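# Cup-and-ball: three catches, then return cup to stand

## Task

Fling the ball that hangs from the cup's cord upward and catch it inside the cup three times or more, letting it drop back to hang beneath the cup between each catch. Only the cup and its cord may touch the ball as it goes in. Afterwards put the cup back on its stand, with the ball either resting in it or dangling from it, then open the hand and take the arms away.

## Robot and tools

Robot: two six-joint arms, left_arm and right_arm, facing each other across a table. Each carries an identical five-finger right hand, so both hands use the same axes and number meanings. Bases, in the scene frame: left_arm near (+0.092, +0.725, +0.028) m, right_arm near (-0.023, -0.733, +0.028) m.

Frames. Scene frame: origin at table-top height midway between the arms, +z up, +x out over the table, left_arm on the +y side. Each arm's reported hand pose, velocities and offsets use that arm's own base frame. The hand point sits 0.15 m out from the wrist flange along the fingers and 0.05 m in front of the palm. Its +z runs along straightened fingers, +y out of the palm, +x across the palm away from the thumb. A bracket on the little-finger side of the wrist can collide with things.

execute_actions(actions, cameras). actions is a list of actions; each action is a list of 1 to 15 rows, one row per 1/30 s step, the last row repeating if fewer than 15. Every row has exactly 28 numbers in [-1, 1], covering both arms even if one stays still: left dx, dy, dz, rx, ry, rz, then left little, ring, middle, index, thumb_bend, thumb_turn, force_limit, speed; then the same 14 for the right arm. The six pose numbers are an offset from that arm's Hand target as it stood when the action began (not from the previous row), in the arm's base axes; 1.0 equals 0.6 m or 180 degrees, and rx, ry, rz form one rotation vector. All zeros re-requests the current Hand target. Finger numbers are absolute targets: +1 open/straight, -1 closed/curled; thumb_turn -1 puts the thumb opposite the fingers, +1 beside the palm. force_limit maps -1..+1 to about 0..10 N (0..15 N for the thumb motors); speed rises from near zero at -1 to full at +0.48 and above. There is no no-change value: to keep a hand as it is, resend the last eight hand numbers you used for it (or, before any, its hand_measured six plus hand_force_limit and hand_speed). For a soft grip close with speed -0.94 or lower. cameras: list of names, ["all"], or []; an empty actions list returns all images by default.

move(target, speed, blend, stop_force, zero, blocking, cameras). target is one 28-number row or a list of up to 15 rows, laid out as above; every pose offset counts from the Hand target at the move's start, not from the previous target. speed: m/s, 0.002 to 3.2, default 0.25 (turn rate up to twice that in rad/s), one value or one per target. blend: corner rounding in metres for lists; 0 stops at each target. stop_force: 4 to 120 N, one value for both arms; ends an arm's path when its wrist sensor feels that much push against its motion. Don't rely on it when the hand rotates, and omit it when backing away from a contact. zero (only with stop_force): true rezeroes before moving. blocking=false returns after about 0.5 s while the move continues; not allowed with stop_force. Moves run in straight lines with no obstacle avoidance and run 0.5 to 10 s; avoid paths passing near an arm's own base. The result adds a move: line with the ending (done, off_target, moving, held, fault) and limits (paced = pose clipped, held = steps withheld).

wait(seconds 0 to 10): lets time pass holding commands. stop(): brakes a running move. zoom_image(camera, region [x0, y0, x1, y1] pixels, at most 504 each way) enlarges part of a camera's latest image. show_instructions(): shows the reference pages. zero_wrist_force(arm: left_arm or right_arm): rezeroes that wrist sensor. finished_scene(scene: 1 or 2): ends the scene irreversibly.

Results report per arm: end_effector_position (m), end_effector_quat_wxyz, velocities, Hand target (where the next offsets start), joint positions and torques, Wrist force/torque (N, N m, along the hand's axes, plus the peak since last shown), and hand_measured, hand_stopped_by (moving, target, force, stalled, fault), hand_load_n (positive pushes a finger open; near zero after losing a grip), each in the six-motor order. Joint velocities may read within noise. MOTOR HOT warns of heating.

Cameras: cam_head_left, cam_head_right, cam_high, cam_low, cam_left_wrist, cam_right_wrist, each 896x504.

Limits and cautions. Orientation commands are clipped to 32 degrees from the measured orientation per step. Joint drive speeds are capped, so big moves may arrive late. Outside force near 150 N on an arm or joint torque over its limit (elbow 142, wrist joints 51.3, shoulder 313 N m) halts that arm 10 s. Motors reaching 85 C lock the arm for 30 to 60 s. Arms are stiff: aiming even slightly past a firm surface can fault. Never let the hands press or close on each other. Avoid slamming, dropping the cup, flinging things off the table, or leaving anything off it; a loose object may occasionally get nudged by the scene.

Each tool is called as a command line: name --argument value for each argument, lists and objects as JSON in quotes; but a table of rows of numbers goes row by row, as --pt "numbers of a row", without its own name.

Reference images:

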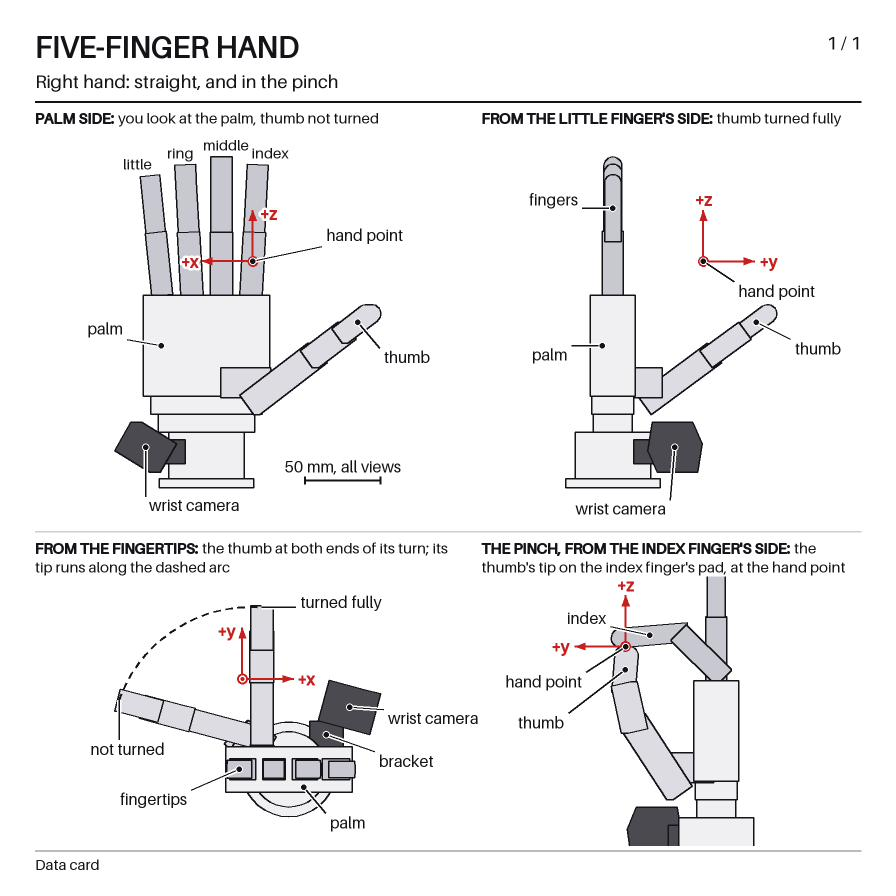

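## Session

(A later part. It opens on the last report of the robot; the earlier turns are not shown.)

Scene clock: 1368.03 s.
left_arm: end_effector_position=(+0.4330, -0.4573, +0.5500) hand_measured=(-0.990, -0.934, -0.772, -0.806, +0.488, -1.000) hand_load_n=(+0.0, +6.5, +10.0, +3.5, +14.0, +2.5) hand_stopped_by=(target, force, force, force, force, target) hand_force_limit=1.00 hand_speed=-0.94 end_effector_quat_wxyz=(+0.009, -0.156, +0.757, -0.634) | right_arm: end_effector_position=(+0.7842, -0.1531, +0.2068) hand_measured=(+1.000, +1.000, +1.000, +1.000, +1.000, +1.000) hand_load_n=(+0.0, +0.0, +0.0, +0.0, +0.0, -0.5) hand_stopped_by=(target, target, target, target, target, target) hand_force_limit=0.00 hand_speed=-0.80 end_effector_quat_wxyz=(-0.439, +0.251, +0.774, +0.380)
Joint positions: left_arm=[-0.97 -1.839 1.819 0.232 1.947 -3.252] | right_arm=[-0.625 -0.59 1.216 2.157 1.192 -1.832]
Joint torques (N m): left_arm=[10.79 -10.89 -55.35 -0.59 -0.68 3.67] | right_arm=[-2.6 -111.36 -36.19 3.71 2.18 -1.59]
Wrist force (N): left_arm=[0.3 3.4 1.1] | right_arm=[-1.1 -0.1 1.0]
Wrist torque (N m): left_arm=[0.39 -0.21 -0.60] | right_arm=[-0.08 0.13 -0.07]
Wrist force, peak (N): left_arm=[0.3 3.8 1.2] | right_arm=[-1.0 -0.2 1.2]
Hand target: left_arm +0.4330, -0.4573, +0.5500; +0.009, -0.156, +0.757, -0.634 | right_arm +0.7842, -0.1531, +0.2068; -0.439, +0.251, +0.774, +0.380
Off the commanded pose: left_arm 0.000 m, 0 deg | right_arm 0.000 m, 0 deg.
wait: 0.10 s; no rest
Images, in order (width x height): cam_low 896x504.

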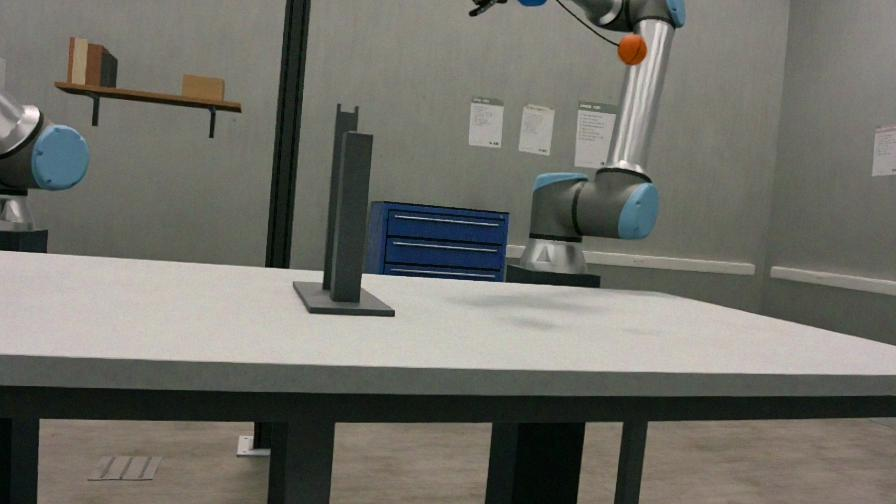

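wait --seconds 0.1 --cameras '["cam_high", "cam_low"]'

wait --seconds 0.1 --cameras '["cam_high", "cam_low"]'

wait --seconds 0.1 --cameras '["cam_high", "cam_low"]'

wait --seconds 0.1 --cameras '["cam_high", "cam_low"]'

wait --seconds 0.1 --cameras '["cam_high", "cam_low"]'

zoom_image --camera "cam_high" --region '[580, 80, 800, 320]'

Scene clock: 1438.80 s.
left_arm: end_effector_position=(+0.4330, -0.4573, +0.5500) hand_measured=(-0.990, -0.934, -0.772, -0.806, +0.488, -1.000) hand_load_n=(+0.0, +6.5, +10.0, +4.5, +14.5, +2.5) hand_stopped_by=(target, force, force, force, force, target) hand_force_limit=1.00 hand_speed=-0.94 end_effector_quat_wxyz=(+0.009, -0.156, +0.757, -0.634) | right_arm: end_effector_position=(+0.7842, -0.1531, +0.2068) hand_measured=(+1.000, +1.000, +1.000, +1.000, +1.000, +1.000) hand_load_n=(+0.0, +0.0, +0.0, +0.0, +0.0, +0.0) hand_stopped_by=(target, target, target, target, target, target) hand_force_limit=0.00 hand_speed=-0.80 end_effector_quat_wxyz=(-0.439, +0.251, +0.774, +0.380)
Joint positions: left_arm=[-0.97 -1.839 1.819 0.232 1.947 -3.252] | right_arm=[-0.625 -0.59 1.216 2.157 1.192 -1.832]
Joint torques (N m): left_arm=[-5.72 -21.85 -34.21 -2.29 0.53 -1.22] | right_arm=[-2.85 -112.86 -36.96 3.75 2.13 -1.74]
Wrist force (N): left_arm=[0.3 4.0 1.3] | right_arm=[-1.1 -0.5 1.3]
Wrist torque (N m): left_arm=[0.42 -0.12 -0.67] | right_arm=[-0.16 0.11 -0.08]
Wrist force, peak (N): left_arm=[-0.1 4.6 1.3] | right_arm=[-1.4 -0.3 1.4]
Hand target: left_arm +0.4330, -0.4573, +0.5500; +0.009, -0.156, +0.757, -0.634 | right_arm +0.7842, -0.1531, +0.2068; -0.439, +0.251, +0.774, +0.380
Off the commanded pose: left_arm 0.000 m, 0 deg | right_arm 0.000 m, 0 deg.
wait: 0.10 s; at rest from the start
Images, in order (width x height): cam_high 896x504, cam_low 896x504.

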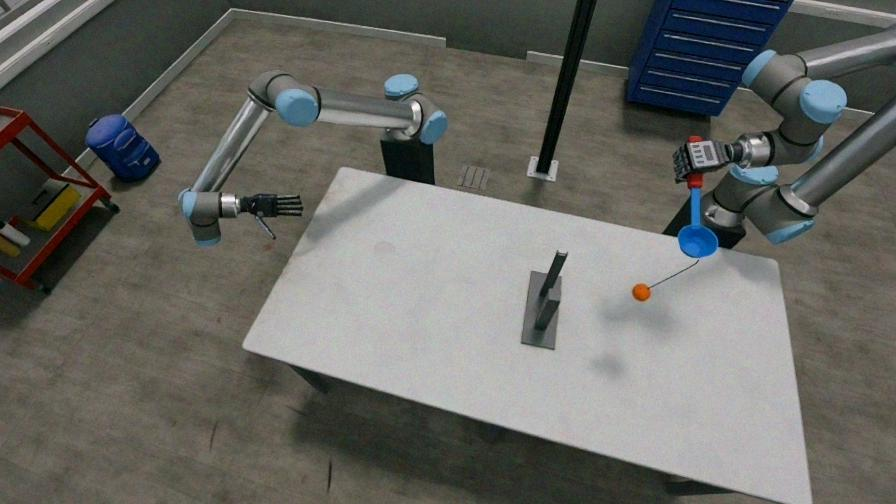

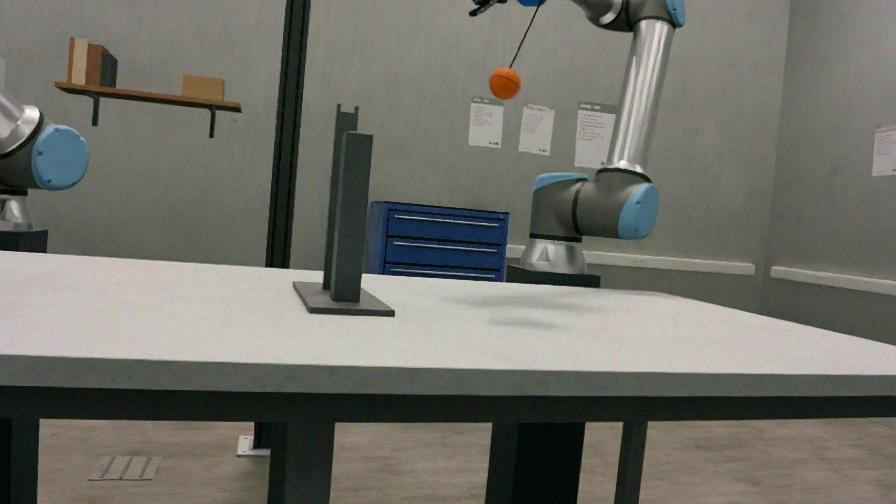

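Scene clock: 1438.90 s.
left_arm: end_effector_position=(+0.4330, -0.4573, +0.5500) hand_measured=(-0.990, -0.934, -0.772, -0.806, +0.488, -1.000) hand_load_n=(+0.0, +6.5, +10.0, +4.5, +14.5, +2.5) hand_stopped_by=(target, force, force, force, force, target) hand_force_limit=1.00 hand_speed=-0.94 end_effector_quat_wxyz=(+0.009, -0.156, +0.757, -0.634) | right_arm: end_effector_position=(+0.7842, -0.1531, +0.2068) hand_measured=(+1.000, +1.000, +1.000, +1.000, +1.000, +1.000) hand_load_n=(+0.0, +0.0, +0.0, +0.0, +0.0, +0.0) hand_stopped_by=(target, target, target, target, target, target) hand_force_limit=0.00 hand_speed=-0.80 end_effector_quat_wxyz=(-0.439, +0.251, +0.774, +0.380)
Joint positions: left_arm=[-0.97 -1.839 1.819 0.232 1.947 -3.252] | right_arm=[-0.625 -0.59 1.216 2.157 1.192 -1.832]
Joint torques (N m): left_arm=[-6.53 -24.3 -33.8 -2.22 0.4 -1.58] | right_arm=[-3.68 -113.85 -36.57 3.75 1.95 -1.53]
Wrist force (N): left_arm=[0.5 4.0 1.6] | right_arm=[-1.1 -0.4 0.9]
Wrist torque (N m): left_arm=[0.41 -0.15 -0.64] | right_arm=[-0.13 0.12 -0.08]
Wrist force, peak (N): left_arm=[0.5 4.0 1.6] | right_arm=[-1.0 -0.4 1.1]
Hand target: left_arm +0.4330, -0.4573, +0.5500; +0.009, -0.156, +0.757, -0.634 | right_arm +0.7842, -0.1531, +0.2068; -0.439, +0.251, +0.774, +0.380
Off the commanded pose: left_arm 0.000 m, 0 deg | right_arm 0.000 m, 0 deg.
wait: 0.10 s; no rest
Images, in order (width x height): cam_high 896x504, cam_low 896x504.

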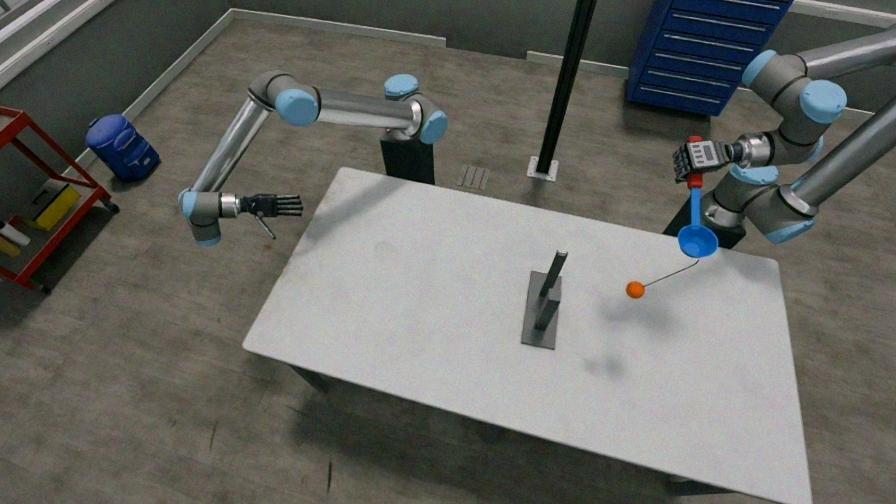

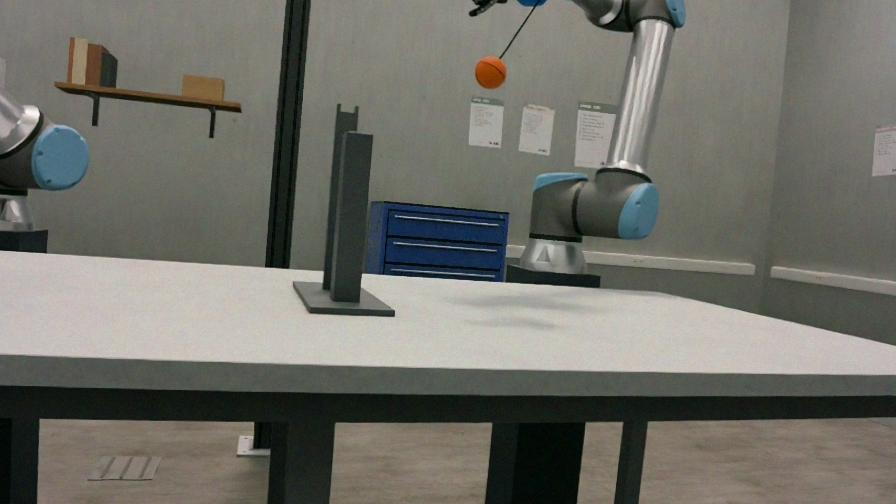

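Scene clock: 1439.00 s.
left_arm: end_effector_position=(+0.4330, -0.4573, +0.5500) hand_measured=(-0.990, -0.934, -0.772, -0.806, +0.488, -1.000) hand_load_n=(+0.0, +6.5, +9.5, +4.5, +14.5, +2.5) hand_stopped_by=(target, force, force, force, force, target) hand_force_limit=1.00 hand_speed=-0.94 end_effector_quat_wxyz=(+0.009, -0.156, +0.757, -0.634) | right_arm: end_effector_position=(+0.7842, -0.1531, +0.2068) hand_measured=(+1.000, +1.000, +1.000, +1.000, +1.000, +1.000) hand_load_n=(+0.0, +0.0, +0.0, +0.0, +0.0, +0.0) hand_stopped_by=(target, target, target, target, target, target) hand_force_limit=0.00 hand_speed=-0.80 end_effector_quat_wxyz=(-0.439, +0.251, +0.774, +0.380)
Joint positions: left_arm=[-0.97 -1.839 1.819 0.232 1.947 -3.252] | right_arm=[-0.625 -0.59 1.216 2.157 1.192 -1.832]
Joint torques (N m): left_arm=[-7 -21.57 -34.05 -2.42 0.65 -1.34] | right_arm=[-3.63 -113.98 -36.85 3.78 2.12 -1.78]
Wrist force (N): left_arm=[0.4 4.0 1.5] | right_arm=[-1.2 -0.3 1.0]
Wrist torque (N m): left_arm=[0.40 -0.12 -0.68] | right_arm=[-0.12 0.14 -0.08]
Wrist force, peak (N): left_arm=[0.4 4.0 1.5] | right_arm=[-1.2 -0.1 1.2]
Hand target: left_arm +0.4330, -0.4573, +0.5500; +0.009, -0.156, +0.757, -0.634 | right_arm +0.7842, -0.1531, +0.2068; -0.439, +0.251, +0.774, +0.380
Off the commanded pose: left_arm 0.000 m, 0 deg | right_arm 0.000 m, 0 deg.
wait: 0.10 s; no rest
Images, in order (width x height): cam_high 896x504, cam_low 896x504.

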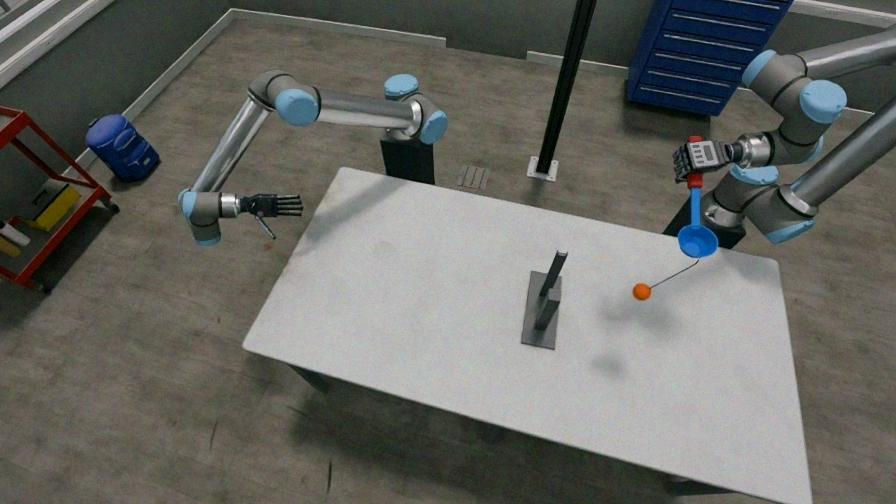

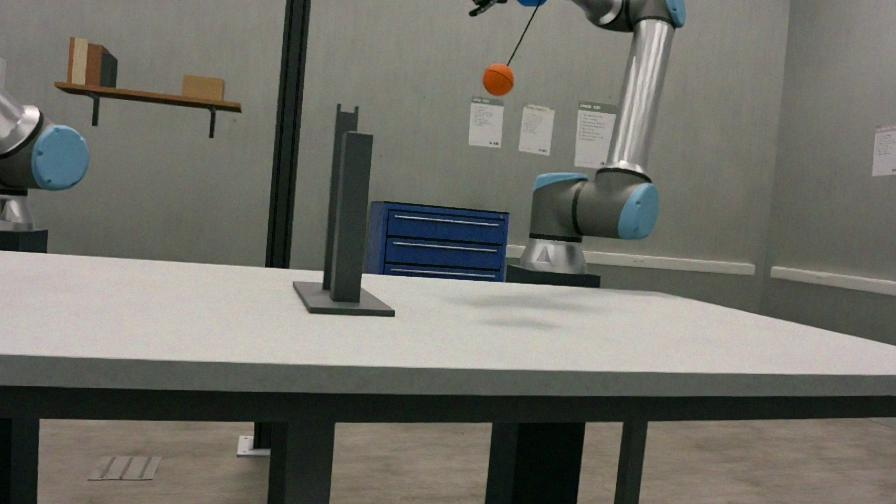

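Scene clock: 1439.10 s.
left_arm: end_effector_position=(+0.4330, -0.4573, +0.5500) hand_measured=(-0.990, -0.934, -0.772, -0.806, +0.488, -1.000) hand_load_n=(+0.0, +6.5, +10.0, +4.5, +14.0, +2.5) hand_stopped_by=(target, force, force, force, force, target) hand_force_limit=1.00 hand_speed=-0.94 end_effector_quat_wxyz=(+0.009, -0.156, +0.757, -0.634) | right_arm: end_effector_position=(+0.7842, -0.1531, +0.2068) hand_measured=(+1.000, +1.000, +1.000, +1.000, +1.000, +1.000) hand_load_n=(+0.0, +0.0, +0.0, +0.0, +0.0, +0.0) hand_stopped_by=(target, target, target, target, target, target) hand_force_limit=0.00 hand_speed=-0.80 end_effector_quat_wxyz=(-0.439, +0.251, +0.774, +0.380)
Joint positions: left_arm=[-0.97 -1.839 1.819 0.232 1.947 -3.252] | right_arm=[-0.625 -0.59 1.216 2.157 1.192 -1.832]
Joint torques (N m): left_arm=[-7.89 -24.33 -33.85 -2.1 0.6 -1.12] | right_arm=[-2.74 -113.39 -36.72 3.87 2.2 -1.74]
Wrist force (N): left_arm=[0.4 4.0 1.4] | right_arm=[-1.1 -0.3 1.0]
Wrist torque (N m): left_arm=[0.38 -0.17 -0.71] | right_arm=[-0.11 0.12 -0.08]
Wrist force, peak (N): left_arm=[0.4 4.0 1.4] | right_arm=[-1.1 -0.3 1.0]
Hand target: left_arm +0.4330, -0.4573, +0.5500; +0.009, -0.156, +0.757, -0.634 | right_arm +0.7842, -0.1531, +0.2068; -0.439, +0.251, +0.774, +0.380
Off the commanded pose: left_arm 0.000 m, 0 deg | right_arm 0.000 m, 0 deg.
wait: 0.10 s; no rest
Images, in order (width x height): cam_high 896x504, cam_low 896x504.

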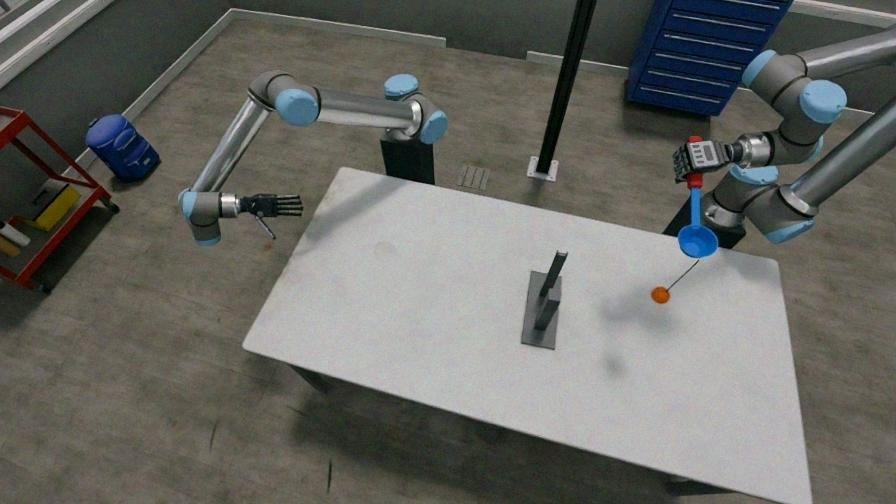

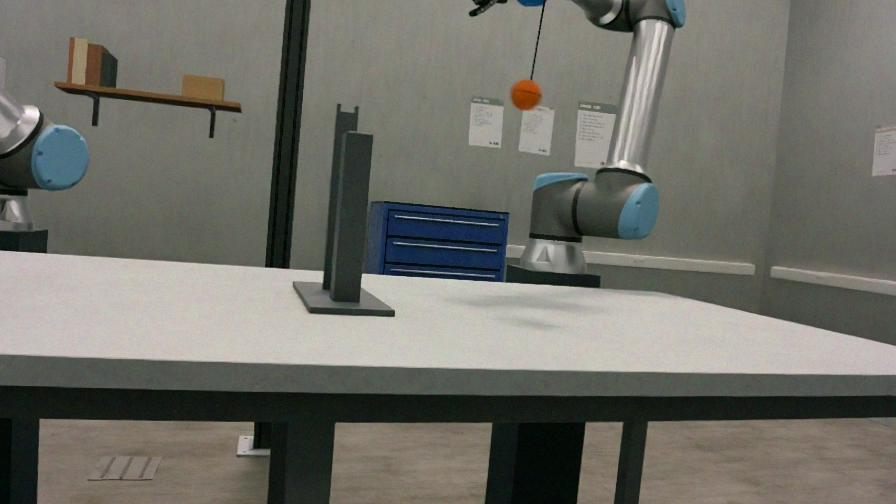

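Scene clock: 1439.20 s.
left_arm: end_effector_position=(+0.4330, -0.4573, +0.5500) hand_measured=(-0.990, -0.934, -0.772, -0.806, +0.488, -1.000) hand_load_n=(+0.0, +6.5, +10.0, +4.5, +14.5, +2.5) hand_stopped_by=(target, force, force, force, force, target) hand_force_limit=1.00 hand_speed=-0.94 end_effector_quat_wxyz=(+0.009, -0.156, +0.757, -0.634) | right_arm: end_effector_position=(+0.7842, -0.1531, +0.2068) hand_measured=(+1.000, +1.000, +1.000, +1.000, +1.000, +1.000) hand_load_n=(+0.0, +0.0, +0.0, +0.0, +0.0, +0.0) hand_stopped_by=(target, target, target, target, target, target) hand_force_limit=0.00 hand_speed=-0.80 end_effector_quat_wxyz=(-0.439, +0.251, +0.774, +0.380)
Joint positions: left_arm=[-0.97 -1.839 1.819 0.232 1.947 -3.252] | right_arm=[-0.625 -0.59 1.216 2.157 1.192 -1.832]
Joint torques (N m): left_arm=[-5.35 -24.21 -34.23 -2.25 0.38 -1.5] | right_arm=[-4.27 -112.91 -36.48 3.69 2.19 -1.65]
Wrist force (N): left_arm=[0.4 3.9 1.1] | right_arm=[-1.0 -0.3 1.1]
Wrist torque (N m): left_arm=[0.38 -0.21 -0.69] | right_arm=[-0.11 0.11 -0.07]
Wrist force, peak (N): left_arm=[0.2 4.1 1.0] | right_arm=[-1.1 -0.4 1.2]
Hand target: left_arm +0.4330, -0.4573, +0.5500; +0.009, -0.156, +0.757, -0.634 | right_arm +0.7842, -0.1531, +0.2068; -0.439, +0.251, +0.774, +0.380
Off the commanded pose: left_arm 0.000 m, 0 deg | right_arm 0.000 m, 0 deg.
wait: 0.10 s; no rest
Images, in order (width x height): cam_high 896x504, cam_low 896x504.

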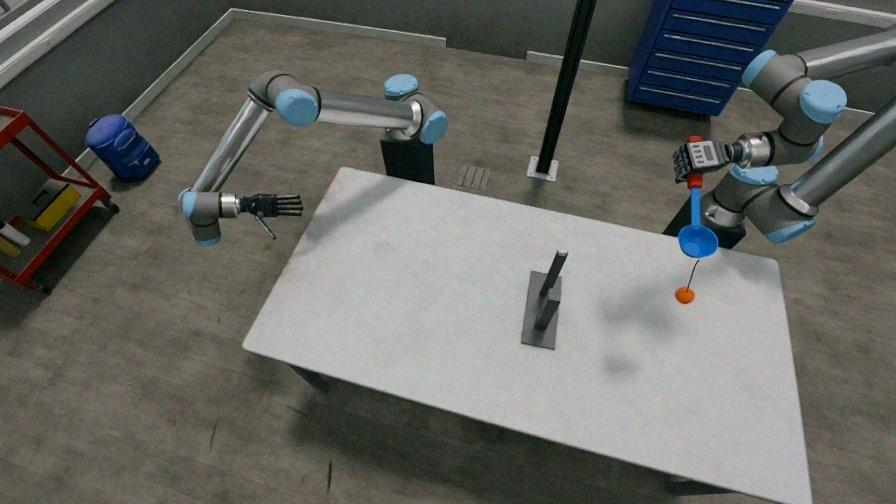

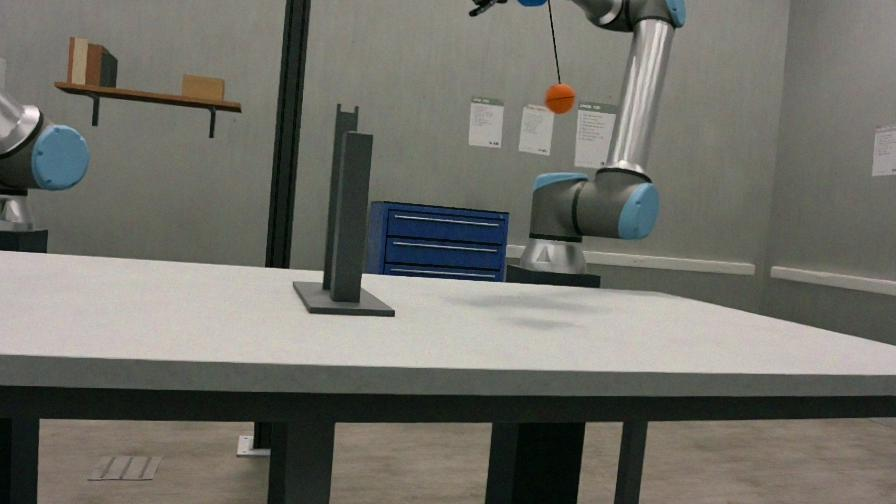

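Scaled by 2.100.

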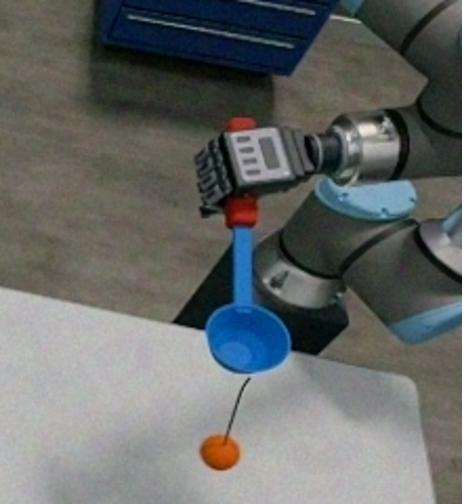

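move --pt "0 0.0122 -0.535 0 0 0 -0.98 -0.98 -0.98 -0.98 -0.98 -1 1 -0.94 0 0 0 0 0 0 1 1 1 1 1 1 0 -0.8" --pt "0 0.0122 -0.552 0 0 0 -0.98 -0.98 -0.98 -0.98 -0.98 -1 1 -0.94 0 0 0 0 0 0 1 1 1 1 1 1 0 -0.8" --speed '[0.2, 0.004]' --cameras '["cam_low", "cam_high"]'

wait --seconds 2.5 --cameras '["cam_low"]'

wait --seconds 0.3 --cameras '["cam_low"]'

zoom_image --camera "cam_low" --region '[420, 90, 640, 330]'

Scene clock: 1522.37 s.
left_arm: end_effector_position=(+0.4330, -0.4500, +0.2188) hand_measured=(-0.980, -0.944, -0.774, -0.836, +0.488, -1.000) hand_load_n=(+0.0, +8.5, +11.0, +10.0, +15.0, +1.5) hand_stopped_by=(target, force, force, force, force, target) hand_force_limit=1.00 hand_speed=-0.94 end_effector_quat_wxyz=(+0.009, -0.156, +0.757, -0.634) | right_arm: end_effector_position=(+0.7842, -0.1531, +0.2068) hand_measured=(+1.000, +1.000, +1.000, +1.000, +1.000, +1.000) hand_load_n=(+0.0, +0.0, +0.0, +0.0, +0.0, +0.0) hand_stopped_by=(target, target, target, target, target, target) hand_force_limit=0.00 hand_speed=-0.80 end_effector_quat_wxyz=(-0.439, +0.251, +0.774, +0.380)
Joint positions: left_arm=[-0.959 -1.661 2.296 -0.423 1.957 -3.25] | right_arm=[-0.625 -0.59 1.216 2.157 1.192 -1.832]
Joint torques (N m): left_arm=[11.81 -15.66 -23.76 -4.43 2.65 -3.42] | right_arm=[-2.84 -113.66 -36.94 3.8 2.11 -1.71]
Wrist force (N): left_arm=[0.7 4.0 1.2] | right_arm=[-1.0 -0.3 0.9]
Wrist torque (N m): left_arm=[0.44 -0.25 -0.56] | right_arm=[-0.10 0.12 -0.07]
Wrist force, peak (N): left_arm=[-0.1 5.7 1.4] | right_arm=[-1.5 -0.7 1.4]
Hand target: left_arm +0.4330, -0.4500, +0.2188; +0.009, -0.156, +0.757, -0.634 | right_arm +0.7842, -0.1531, +0.2068; -0.439, +0.251, +0.774, +0.380
Off the commanded pose: left_arm 0.000 m, 0 deg | right_arm 0.000 m, 0 deg.
move: done
Images, in order (width x height): cam_high 896x504, cam_low 896x504.

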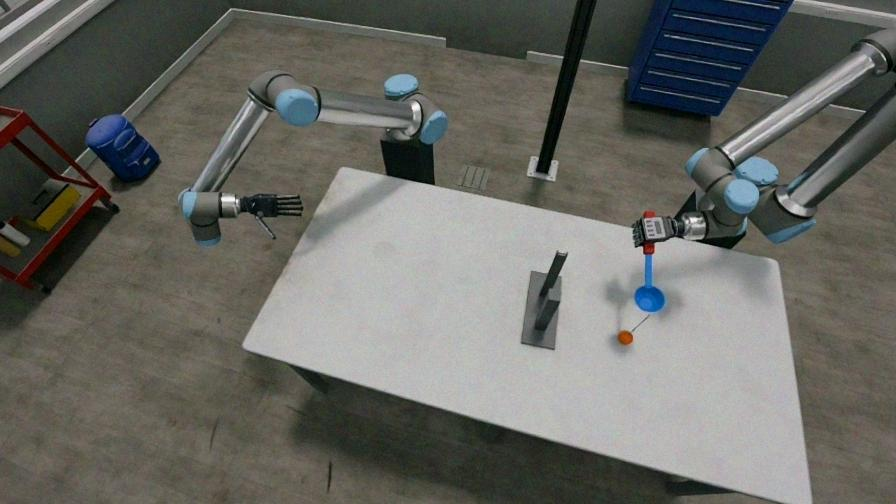

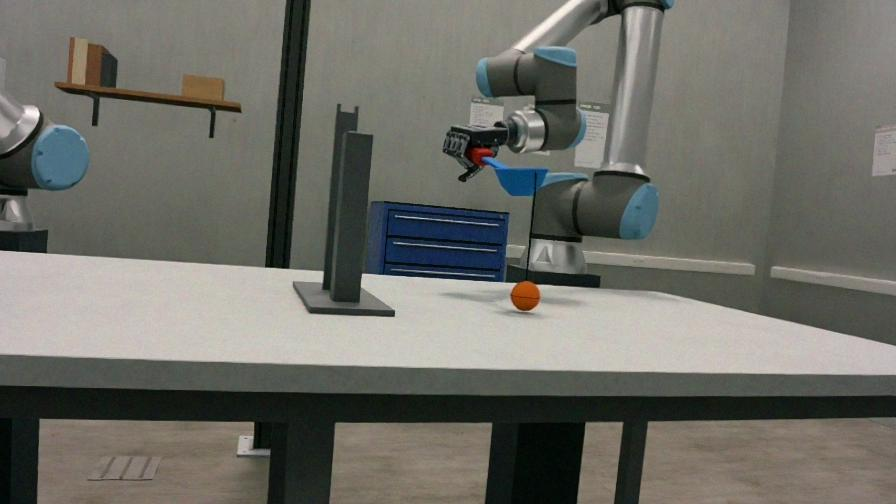

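Scene clock: 1524.87 s.
left_arm: end_effector_position=(+0.4330, -0.4500, +0.2188) hand_measured=(-0.980, -0.944, -0.774, -0.836, +0.488, -1.000) hand_load_n=(+0.0, +8.5, +11.0, +10.5, +15.0, +1.5) hand_stopped_by=(target, force, force, force, force, target) hand_force_limit=1.00 hand_speed=-0.94 end_effector_quat_wxyz=(+0.009, -0.156, +0.757, -0.634) | right_arm: end_effector_position=(+0.7842, -0.1531, +0.2068) hand_measured=(+1.000, +1.000, +1.000, +1.000, +1.000, +1.000) hand_load_n=(+0.0, +0.0, +0.0, +0.0, +0.0, +0.0) hand_stopped_by=(target, target, target, target, target, target) hand_force_limit=0.00 hand_speed=-0.80 end_effector_quat_wxyz=(-0.439, +0.251, +0.774, +0.380)
Joint positions: left_arm=[-0.959 -1.661 2.296 -0.423 1.957 -3.25] | right_arm=[-0.625 -0.59 1.216 2.157 1.192 -1.832]
Joint torques (N m): left_arm=[10.72 -14.09 -24.26 -3.92 2.86 -3.45] | right_arm=[-3.58 -113.4 -36.57 3.7 2.08 -1.63]
Wrist force (N): left_arm=[0.5 3.8 1.2] | right_arm=[-1.1 -0.5 0.8]
Wrist torque (N m): left_arm=[0.41 -0.24 -0.57] | right_arm=[-0.13 0.13 -0.08]
Wrist force, peak (N): left_arm=[0.4 4.2 1.3] | right_arm=[-1.2 -0.6 1.5]
Hand target: left_arm +0.4330, -0.4500, +0.2188; +0.009, -0.156, +0.757, -0.634 | right_arm +0.7842, -0.1531, +0.2068; -0.439, +0.251, +0.774, +0.380
Off the commanded pose: left_arm 0.000 m, 0 deg | right_arm 0.000 m, 0 deg.
wait: 2.50 s; at rest by 0.17 s
Images, in order (width x height): cam_low 896x504.

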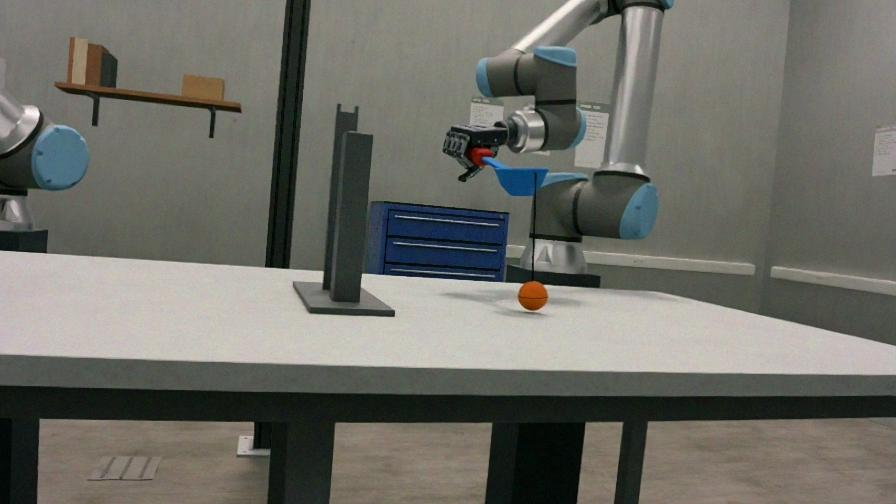

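Scene clock: 1525.17 s.
left_arm: end_effector_position=(+0.4330, -0.4500, +0.2188) hand_measured=(-0.980, -0.944, -0.774, -0.836, +0.488, -1.000) hand_load_n=(+0.0, +8.5, +11.0, +10.5, +15.0, +2.0) hand_stopped_by=(target, force, force, force, force, target) hand_force_limit=1.00 hand_speed=-0.94 end_effector_quat_wxyz=(+0.009, -0.156, +0.757, -0.634) | right_arm: end_effector_position=(+0.7842, -0.1531, +0.2068) hand_measured=(+1.000, +1.000, +1.000, +1.000, +1.000, +1.000) hand_load_n=(+0.0, +0.0, +0.0, +0.0, +0.0, +0.0) hand_stopped_by=(target, target, target, target, target, target) hand_force_limit=0.00 hand_speed=-0.80 end_effector_quat_wxyz=(-0.439, +0.251, +0.774, +0.380)
Joint positions: left_arm=[-0.959 -1.661 2.296 -0.423 1.957 -3.25] | right_arm=[-0.625 -0.59 1.216 2.157 1.192 -1.832]
Joint torques (N m): left_arm=[10.97 -12.8 -24.56 -3.5 2.62 -3.26] | right_arm=[-2.99 -113.72 -36.92 3.89 2.07 -1.72]
Wrist force (N): left_arm=[0.3 3.6 1.3] | right_arm=[-1.1 -0.2 1.3]
Wrist torque (N m): left_arm=[0.39 -0.18 -0.58] | right_arm=[-0.12 0.11 -0.07]
Wrist force, peak (N): left_arm=[0.8 4.0 1.3] | right_arm=[-1.1 -0.2 1.3]
Hand target: left_arm +0.4330, -0.4500, +0.2188; +0.009, -0.156, +0.757, -0.634 | right_arm +0.7842, -0.1531, +0.2068; -0.439, +0.251, +0.774, +0.380
Off the commanded pose: left_arm 0.000 m, 0 deg | right_arm 0.000 m, 0 deg.
wait: 0.30 s; at rest by 0.17 s
Images, in order (width x height): cam_low 896x504.

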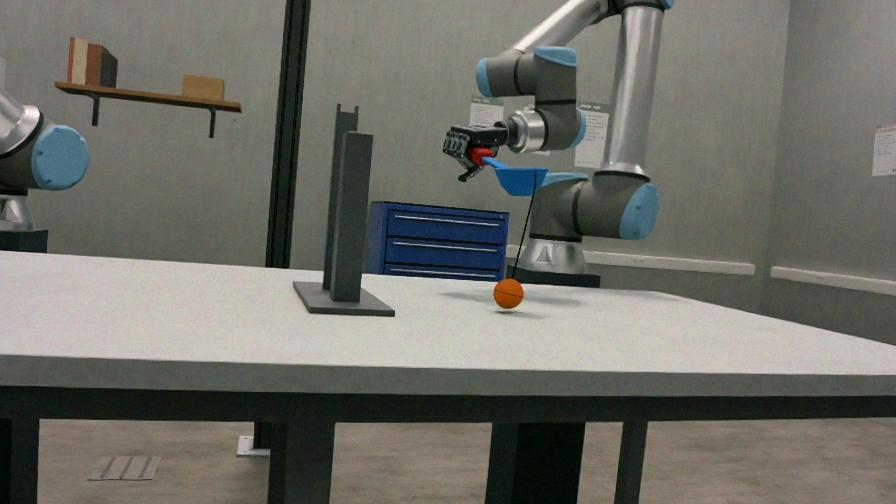

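Scaled by 2.100.

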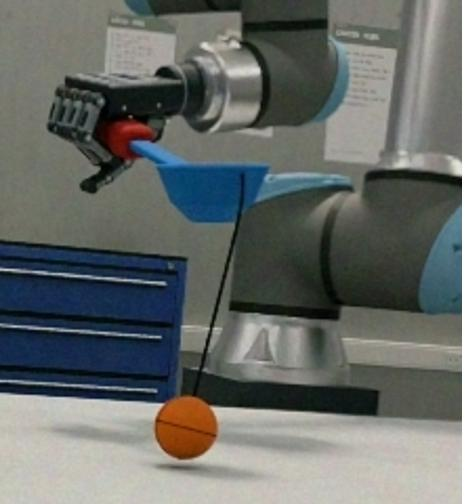

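move --target '[0,0,-0.0075,0,0,0,-0.98,-0.98,-0.98,-0.98,-0.98,-1,1,-0.94,0,0,0,0,0,0,1,1,1,1,1,1,0,-0.8]' --speed 0.003 --cameras '["cam_low"]'

wait --seconds 3 --cameras '["cam_low"]'

wait --seconds 0.3 --cameras '["cam_low"]'

zoom_image --camera "cam_low" --region '[420, 90, 640, 330]'

Scene clock: 1535.40 s.
left_arm: end_effector_position=(+0.4330, -0.4500, +0.2143) hand_measured=(-0.980, -0.944, -0.774, -0.836, +0.488, -1.000) hand_load_n=(+0.0, +8.0, +11.0, +9.0, +15.0, +1.5) hand_stopped_by=(target, force, force, force, force, target) hand_force_limit=1.00 hand_speed=-0.94 end_effector_quat_wxyz=(+0.009, -0.156, +0.757, -0.634) | right_arm: end_effector_position=(+0.7842, -0.1531, +0.2068) hand_measured=(+1.000, +1.000, +1.000, +1.000, +1.000, +1.000) hand_load_n=(+0.0, +0.0, +0.0, +0.0, +0.0, +0.0) hand_stopped_by=(target, target, target, target, target, target) hand_force_limit=0.00 hand_speed=-0.80 end_effector_quat_wxyz=(-0.439, +0.251, +0.774, +0.380)
Joint positions: left_arm=[-0.959 -1.655 2.301 -0.433 1.957 -3.25] | right_arm=[-0.625 -0.59 1.216 2.157 1.192 -1.832]
Joint torques (N m): left_arm=[8.46 -16.69 -23.9 -3.63 2.33 -2.76] | right_arm=[-3.53 -113.31 -36.91 3.87 2.14 -1.87]
Wrist force (N): left_arm=[0.7 3.4 1.1] | right_arm=[-1.0 -0.5 1.3]
Wrist torque (N m): left_arm=[0.40 -0.26 -0.48] | right_arm=[-0.16 0.10 -0.07]
Wrist force, peak (N): left_arm=[0.5 4.3 1.3] | right_arm=[-1.2 -0.5 1.5]
Hand target: left_arm +0.4330, -0.4500, +0.2143; +0.009, -0.156, +0.757, -0.634 | right_arm +0.7842, -0.1531, +0.2068; -0.439, +0.251, +0.774, +0.380
Off the commanded pose: left_arm 0.000 m, 0 deg | right_arm 0.000 m, 0 deg.
move: done
Images, in order (width x height): cam_low 896x504.

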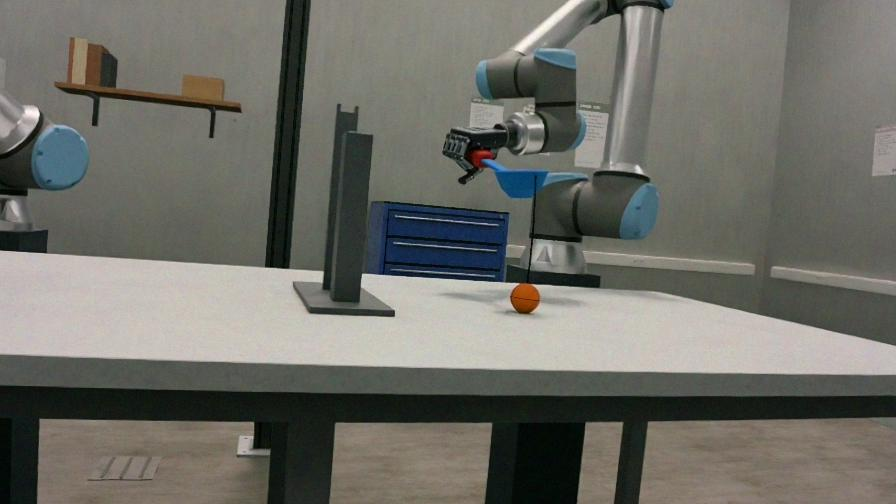

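Scene clock: 1538.40 s.
left_arm: end_effector_position=(+0.4330, -0.4500, +0.2143) hand_measured=(-0.980, -0.944, -0.774, -0.836, +0.488, -1.000) hand_load_n=(+0.0, +8.0, +11.0, +9.0, +15.0, +2.0) hand_stopped_by=(target, force, force, force, force, target) hand_force_limit=1.00 hand_speed=-0.94 end_effector_quat_wxyz=(+0.009, -0.156, +0.757, -0.634) | right_arm: end_effector_position=(+0.7842, -0.1531, +0.2068) hand_measured=(+1.000, +1.000, +1.000, +1.000, +1.000, +1.000) hand_load_n=(+0.0, +0.0, -0.5, +0.0, +0.0, +0.0) hand_stopped_by=(target, target, target, target, target, target) hand_force_limit=0.00 hand_speed=-0.80 end_effector_quat_wxyz=(-0.439, +0.251, +0.774, +0.380)
Joint positions: left_arm=[-0.959 -1.655 2.301 -0.433 1.957 -3.25] | right_arm=[-0.625 -0.59 1.216 2.157 1.192 -1.832]
Joint torques (N m): left_arm=[7.01 -13.41 -23.47 -3.78 1.88 -2.67] | right_arm=[-2.75 -113.81 -37.22 3.84 2.02 -1.9]
Wrist force (N): left_arm=[0.7 3.2 1.0] | right_arm=[-1.0 -0.3 1.0]
Wrist torque (N m): left_arm=[0.39 -0.25 -0.48] | right_arm=[-0.12 0.12 -0.08]
Wrist force, peak (N): left_arm=[0.8 3.7 1.3] | right_arm=[-1.2 -0.4 1.4]
Hand target: left_arm +0.4330, -0.4500, +0.2143; +0.009, -0.156, +0.757, -0.634 | right_arm +0.7842, -0.1531, +0.2068; -0.439, +0.251, +0.774, +0.380
Off the commanded pose: left_arm 0.000 m, 0 deg | right_arm 0.000 m, 0 deg.
wait: 3.00 s; at rest by 0.17 s
Images, in order (width x height): cam_low 896x504.

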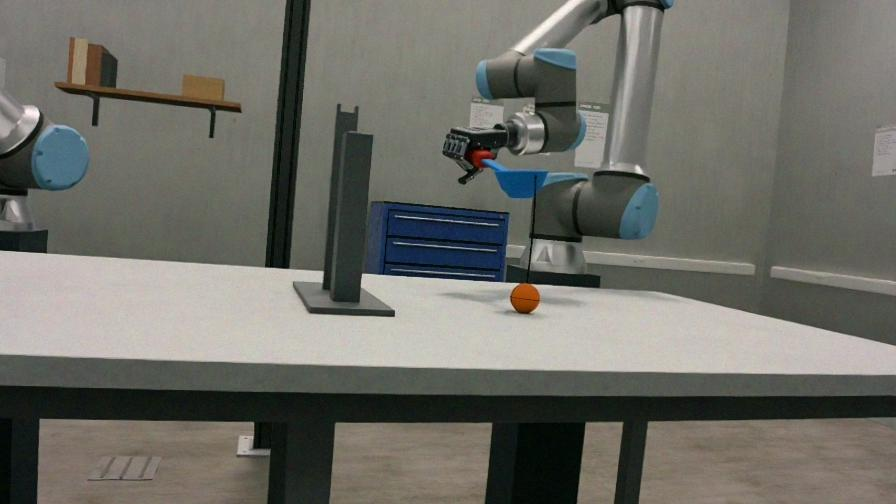

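Scene clock: 1538.70 s.
left_arm: end_effector_position=(+0.4330, -0.4500, +0.2143) hand_measured=(-0.980, -0.944, -0.774, -0.836, +0.488, -1.000) hand_load_n=(+0.0, +8.0, +11.0, +9.0, +15.0, +2.0) hand_stopped_by=(target, force, force, force, force, target) hand_force_limit=1.00 hand_speed=-0.94 end_effector_quat_wxyz=(+0.009, -0.156, +0.757, -0.634) | right_arm: end_effector_position=(+0.7842, -0.1531, +0.2068) hand_measured=(+1.000, +1.000, +1.000, +1.000, +1.000, +1.000) hand_load_n=(+0.0, +0.0, +0.0, +0.0, +0.0, +0.0) hand_stopped_by=(target, target, target, target, target, target) hand_force_limit=0.00 hand_speed=-0.80 end_effector_quat_wxyz=(-0.439, +0.251, +0.774, +0.380)
Joint positions: left_arm=[-0.959 -1.655 2.301 -0.433 1.957 -3.25] | right_arm=[-0.625 -0.59 1.216 2.157 1.192 -1.832]
Joint torques (N m): left_arm=[10.02 -14.82 -24.24 -3.65 2.1 -2.62] | right_arm=[-3.06 -113.88 -36.42 3.59 2.08 -1.82]
Wrist force (N): left_arm=[0.9 3.6 0.9] | right_arm=[-0.9 -0.4 0.9]
Wrist torque (N m): left_arm=[0.43 -0.28 -0.46] | right_arm=[-0.12 0.10 -0.07]
Wrist force, peak (N): left_arm=[0.8 3.7 1.5] | right_arm=[-1.1 -0.4 1.3]
Hand target: left_arm +0.4330, -0.4500, +0.2143; +0.009, -0.156, +0.757, -0.634 | right_arm +0.7842, -0.1531, +0.2068; -0.439, +0.251, +0.774, +0.380
Off the commanded pose: left_arm 0.000 m, 0 deg | right_arm 0.000 m, 0 deg.
wait: 0.30 s; at rest by 0.17 s
Images, in order (width x height): cam_low 896x504.

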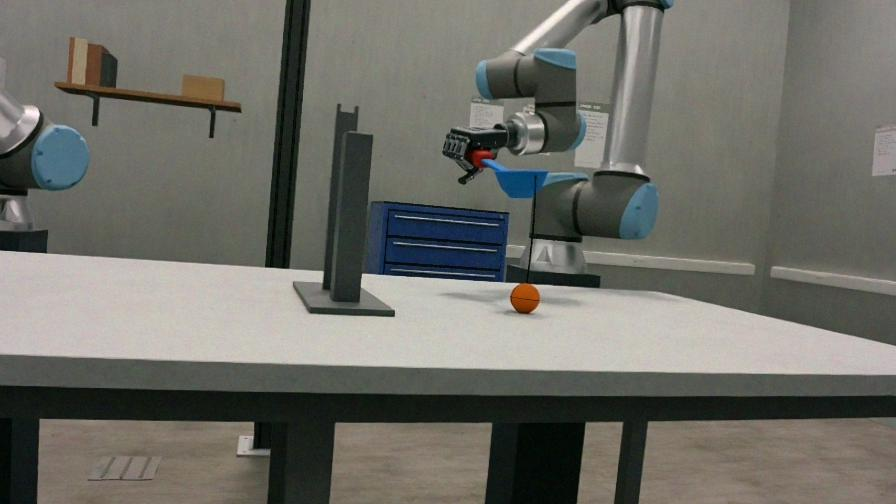

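Scaled by 2.100.

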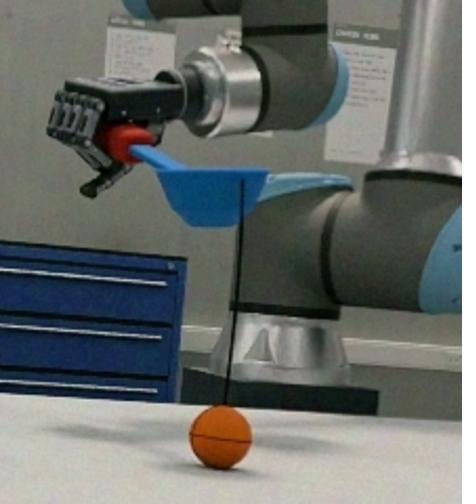

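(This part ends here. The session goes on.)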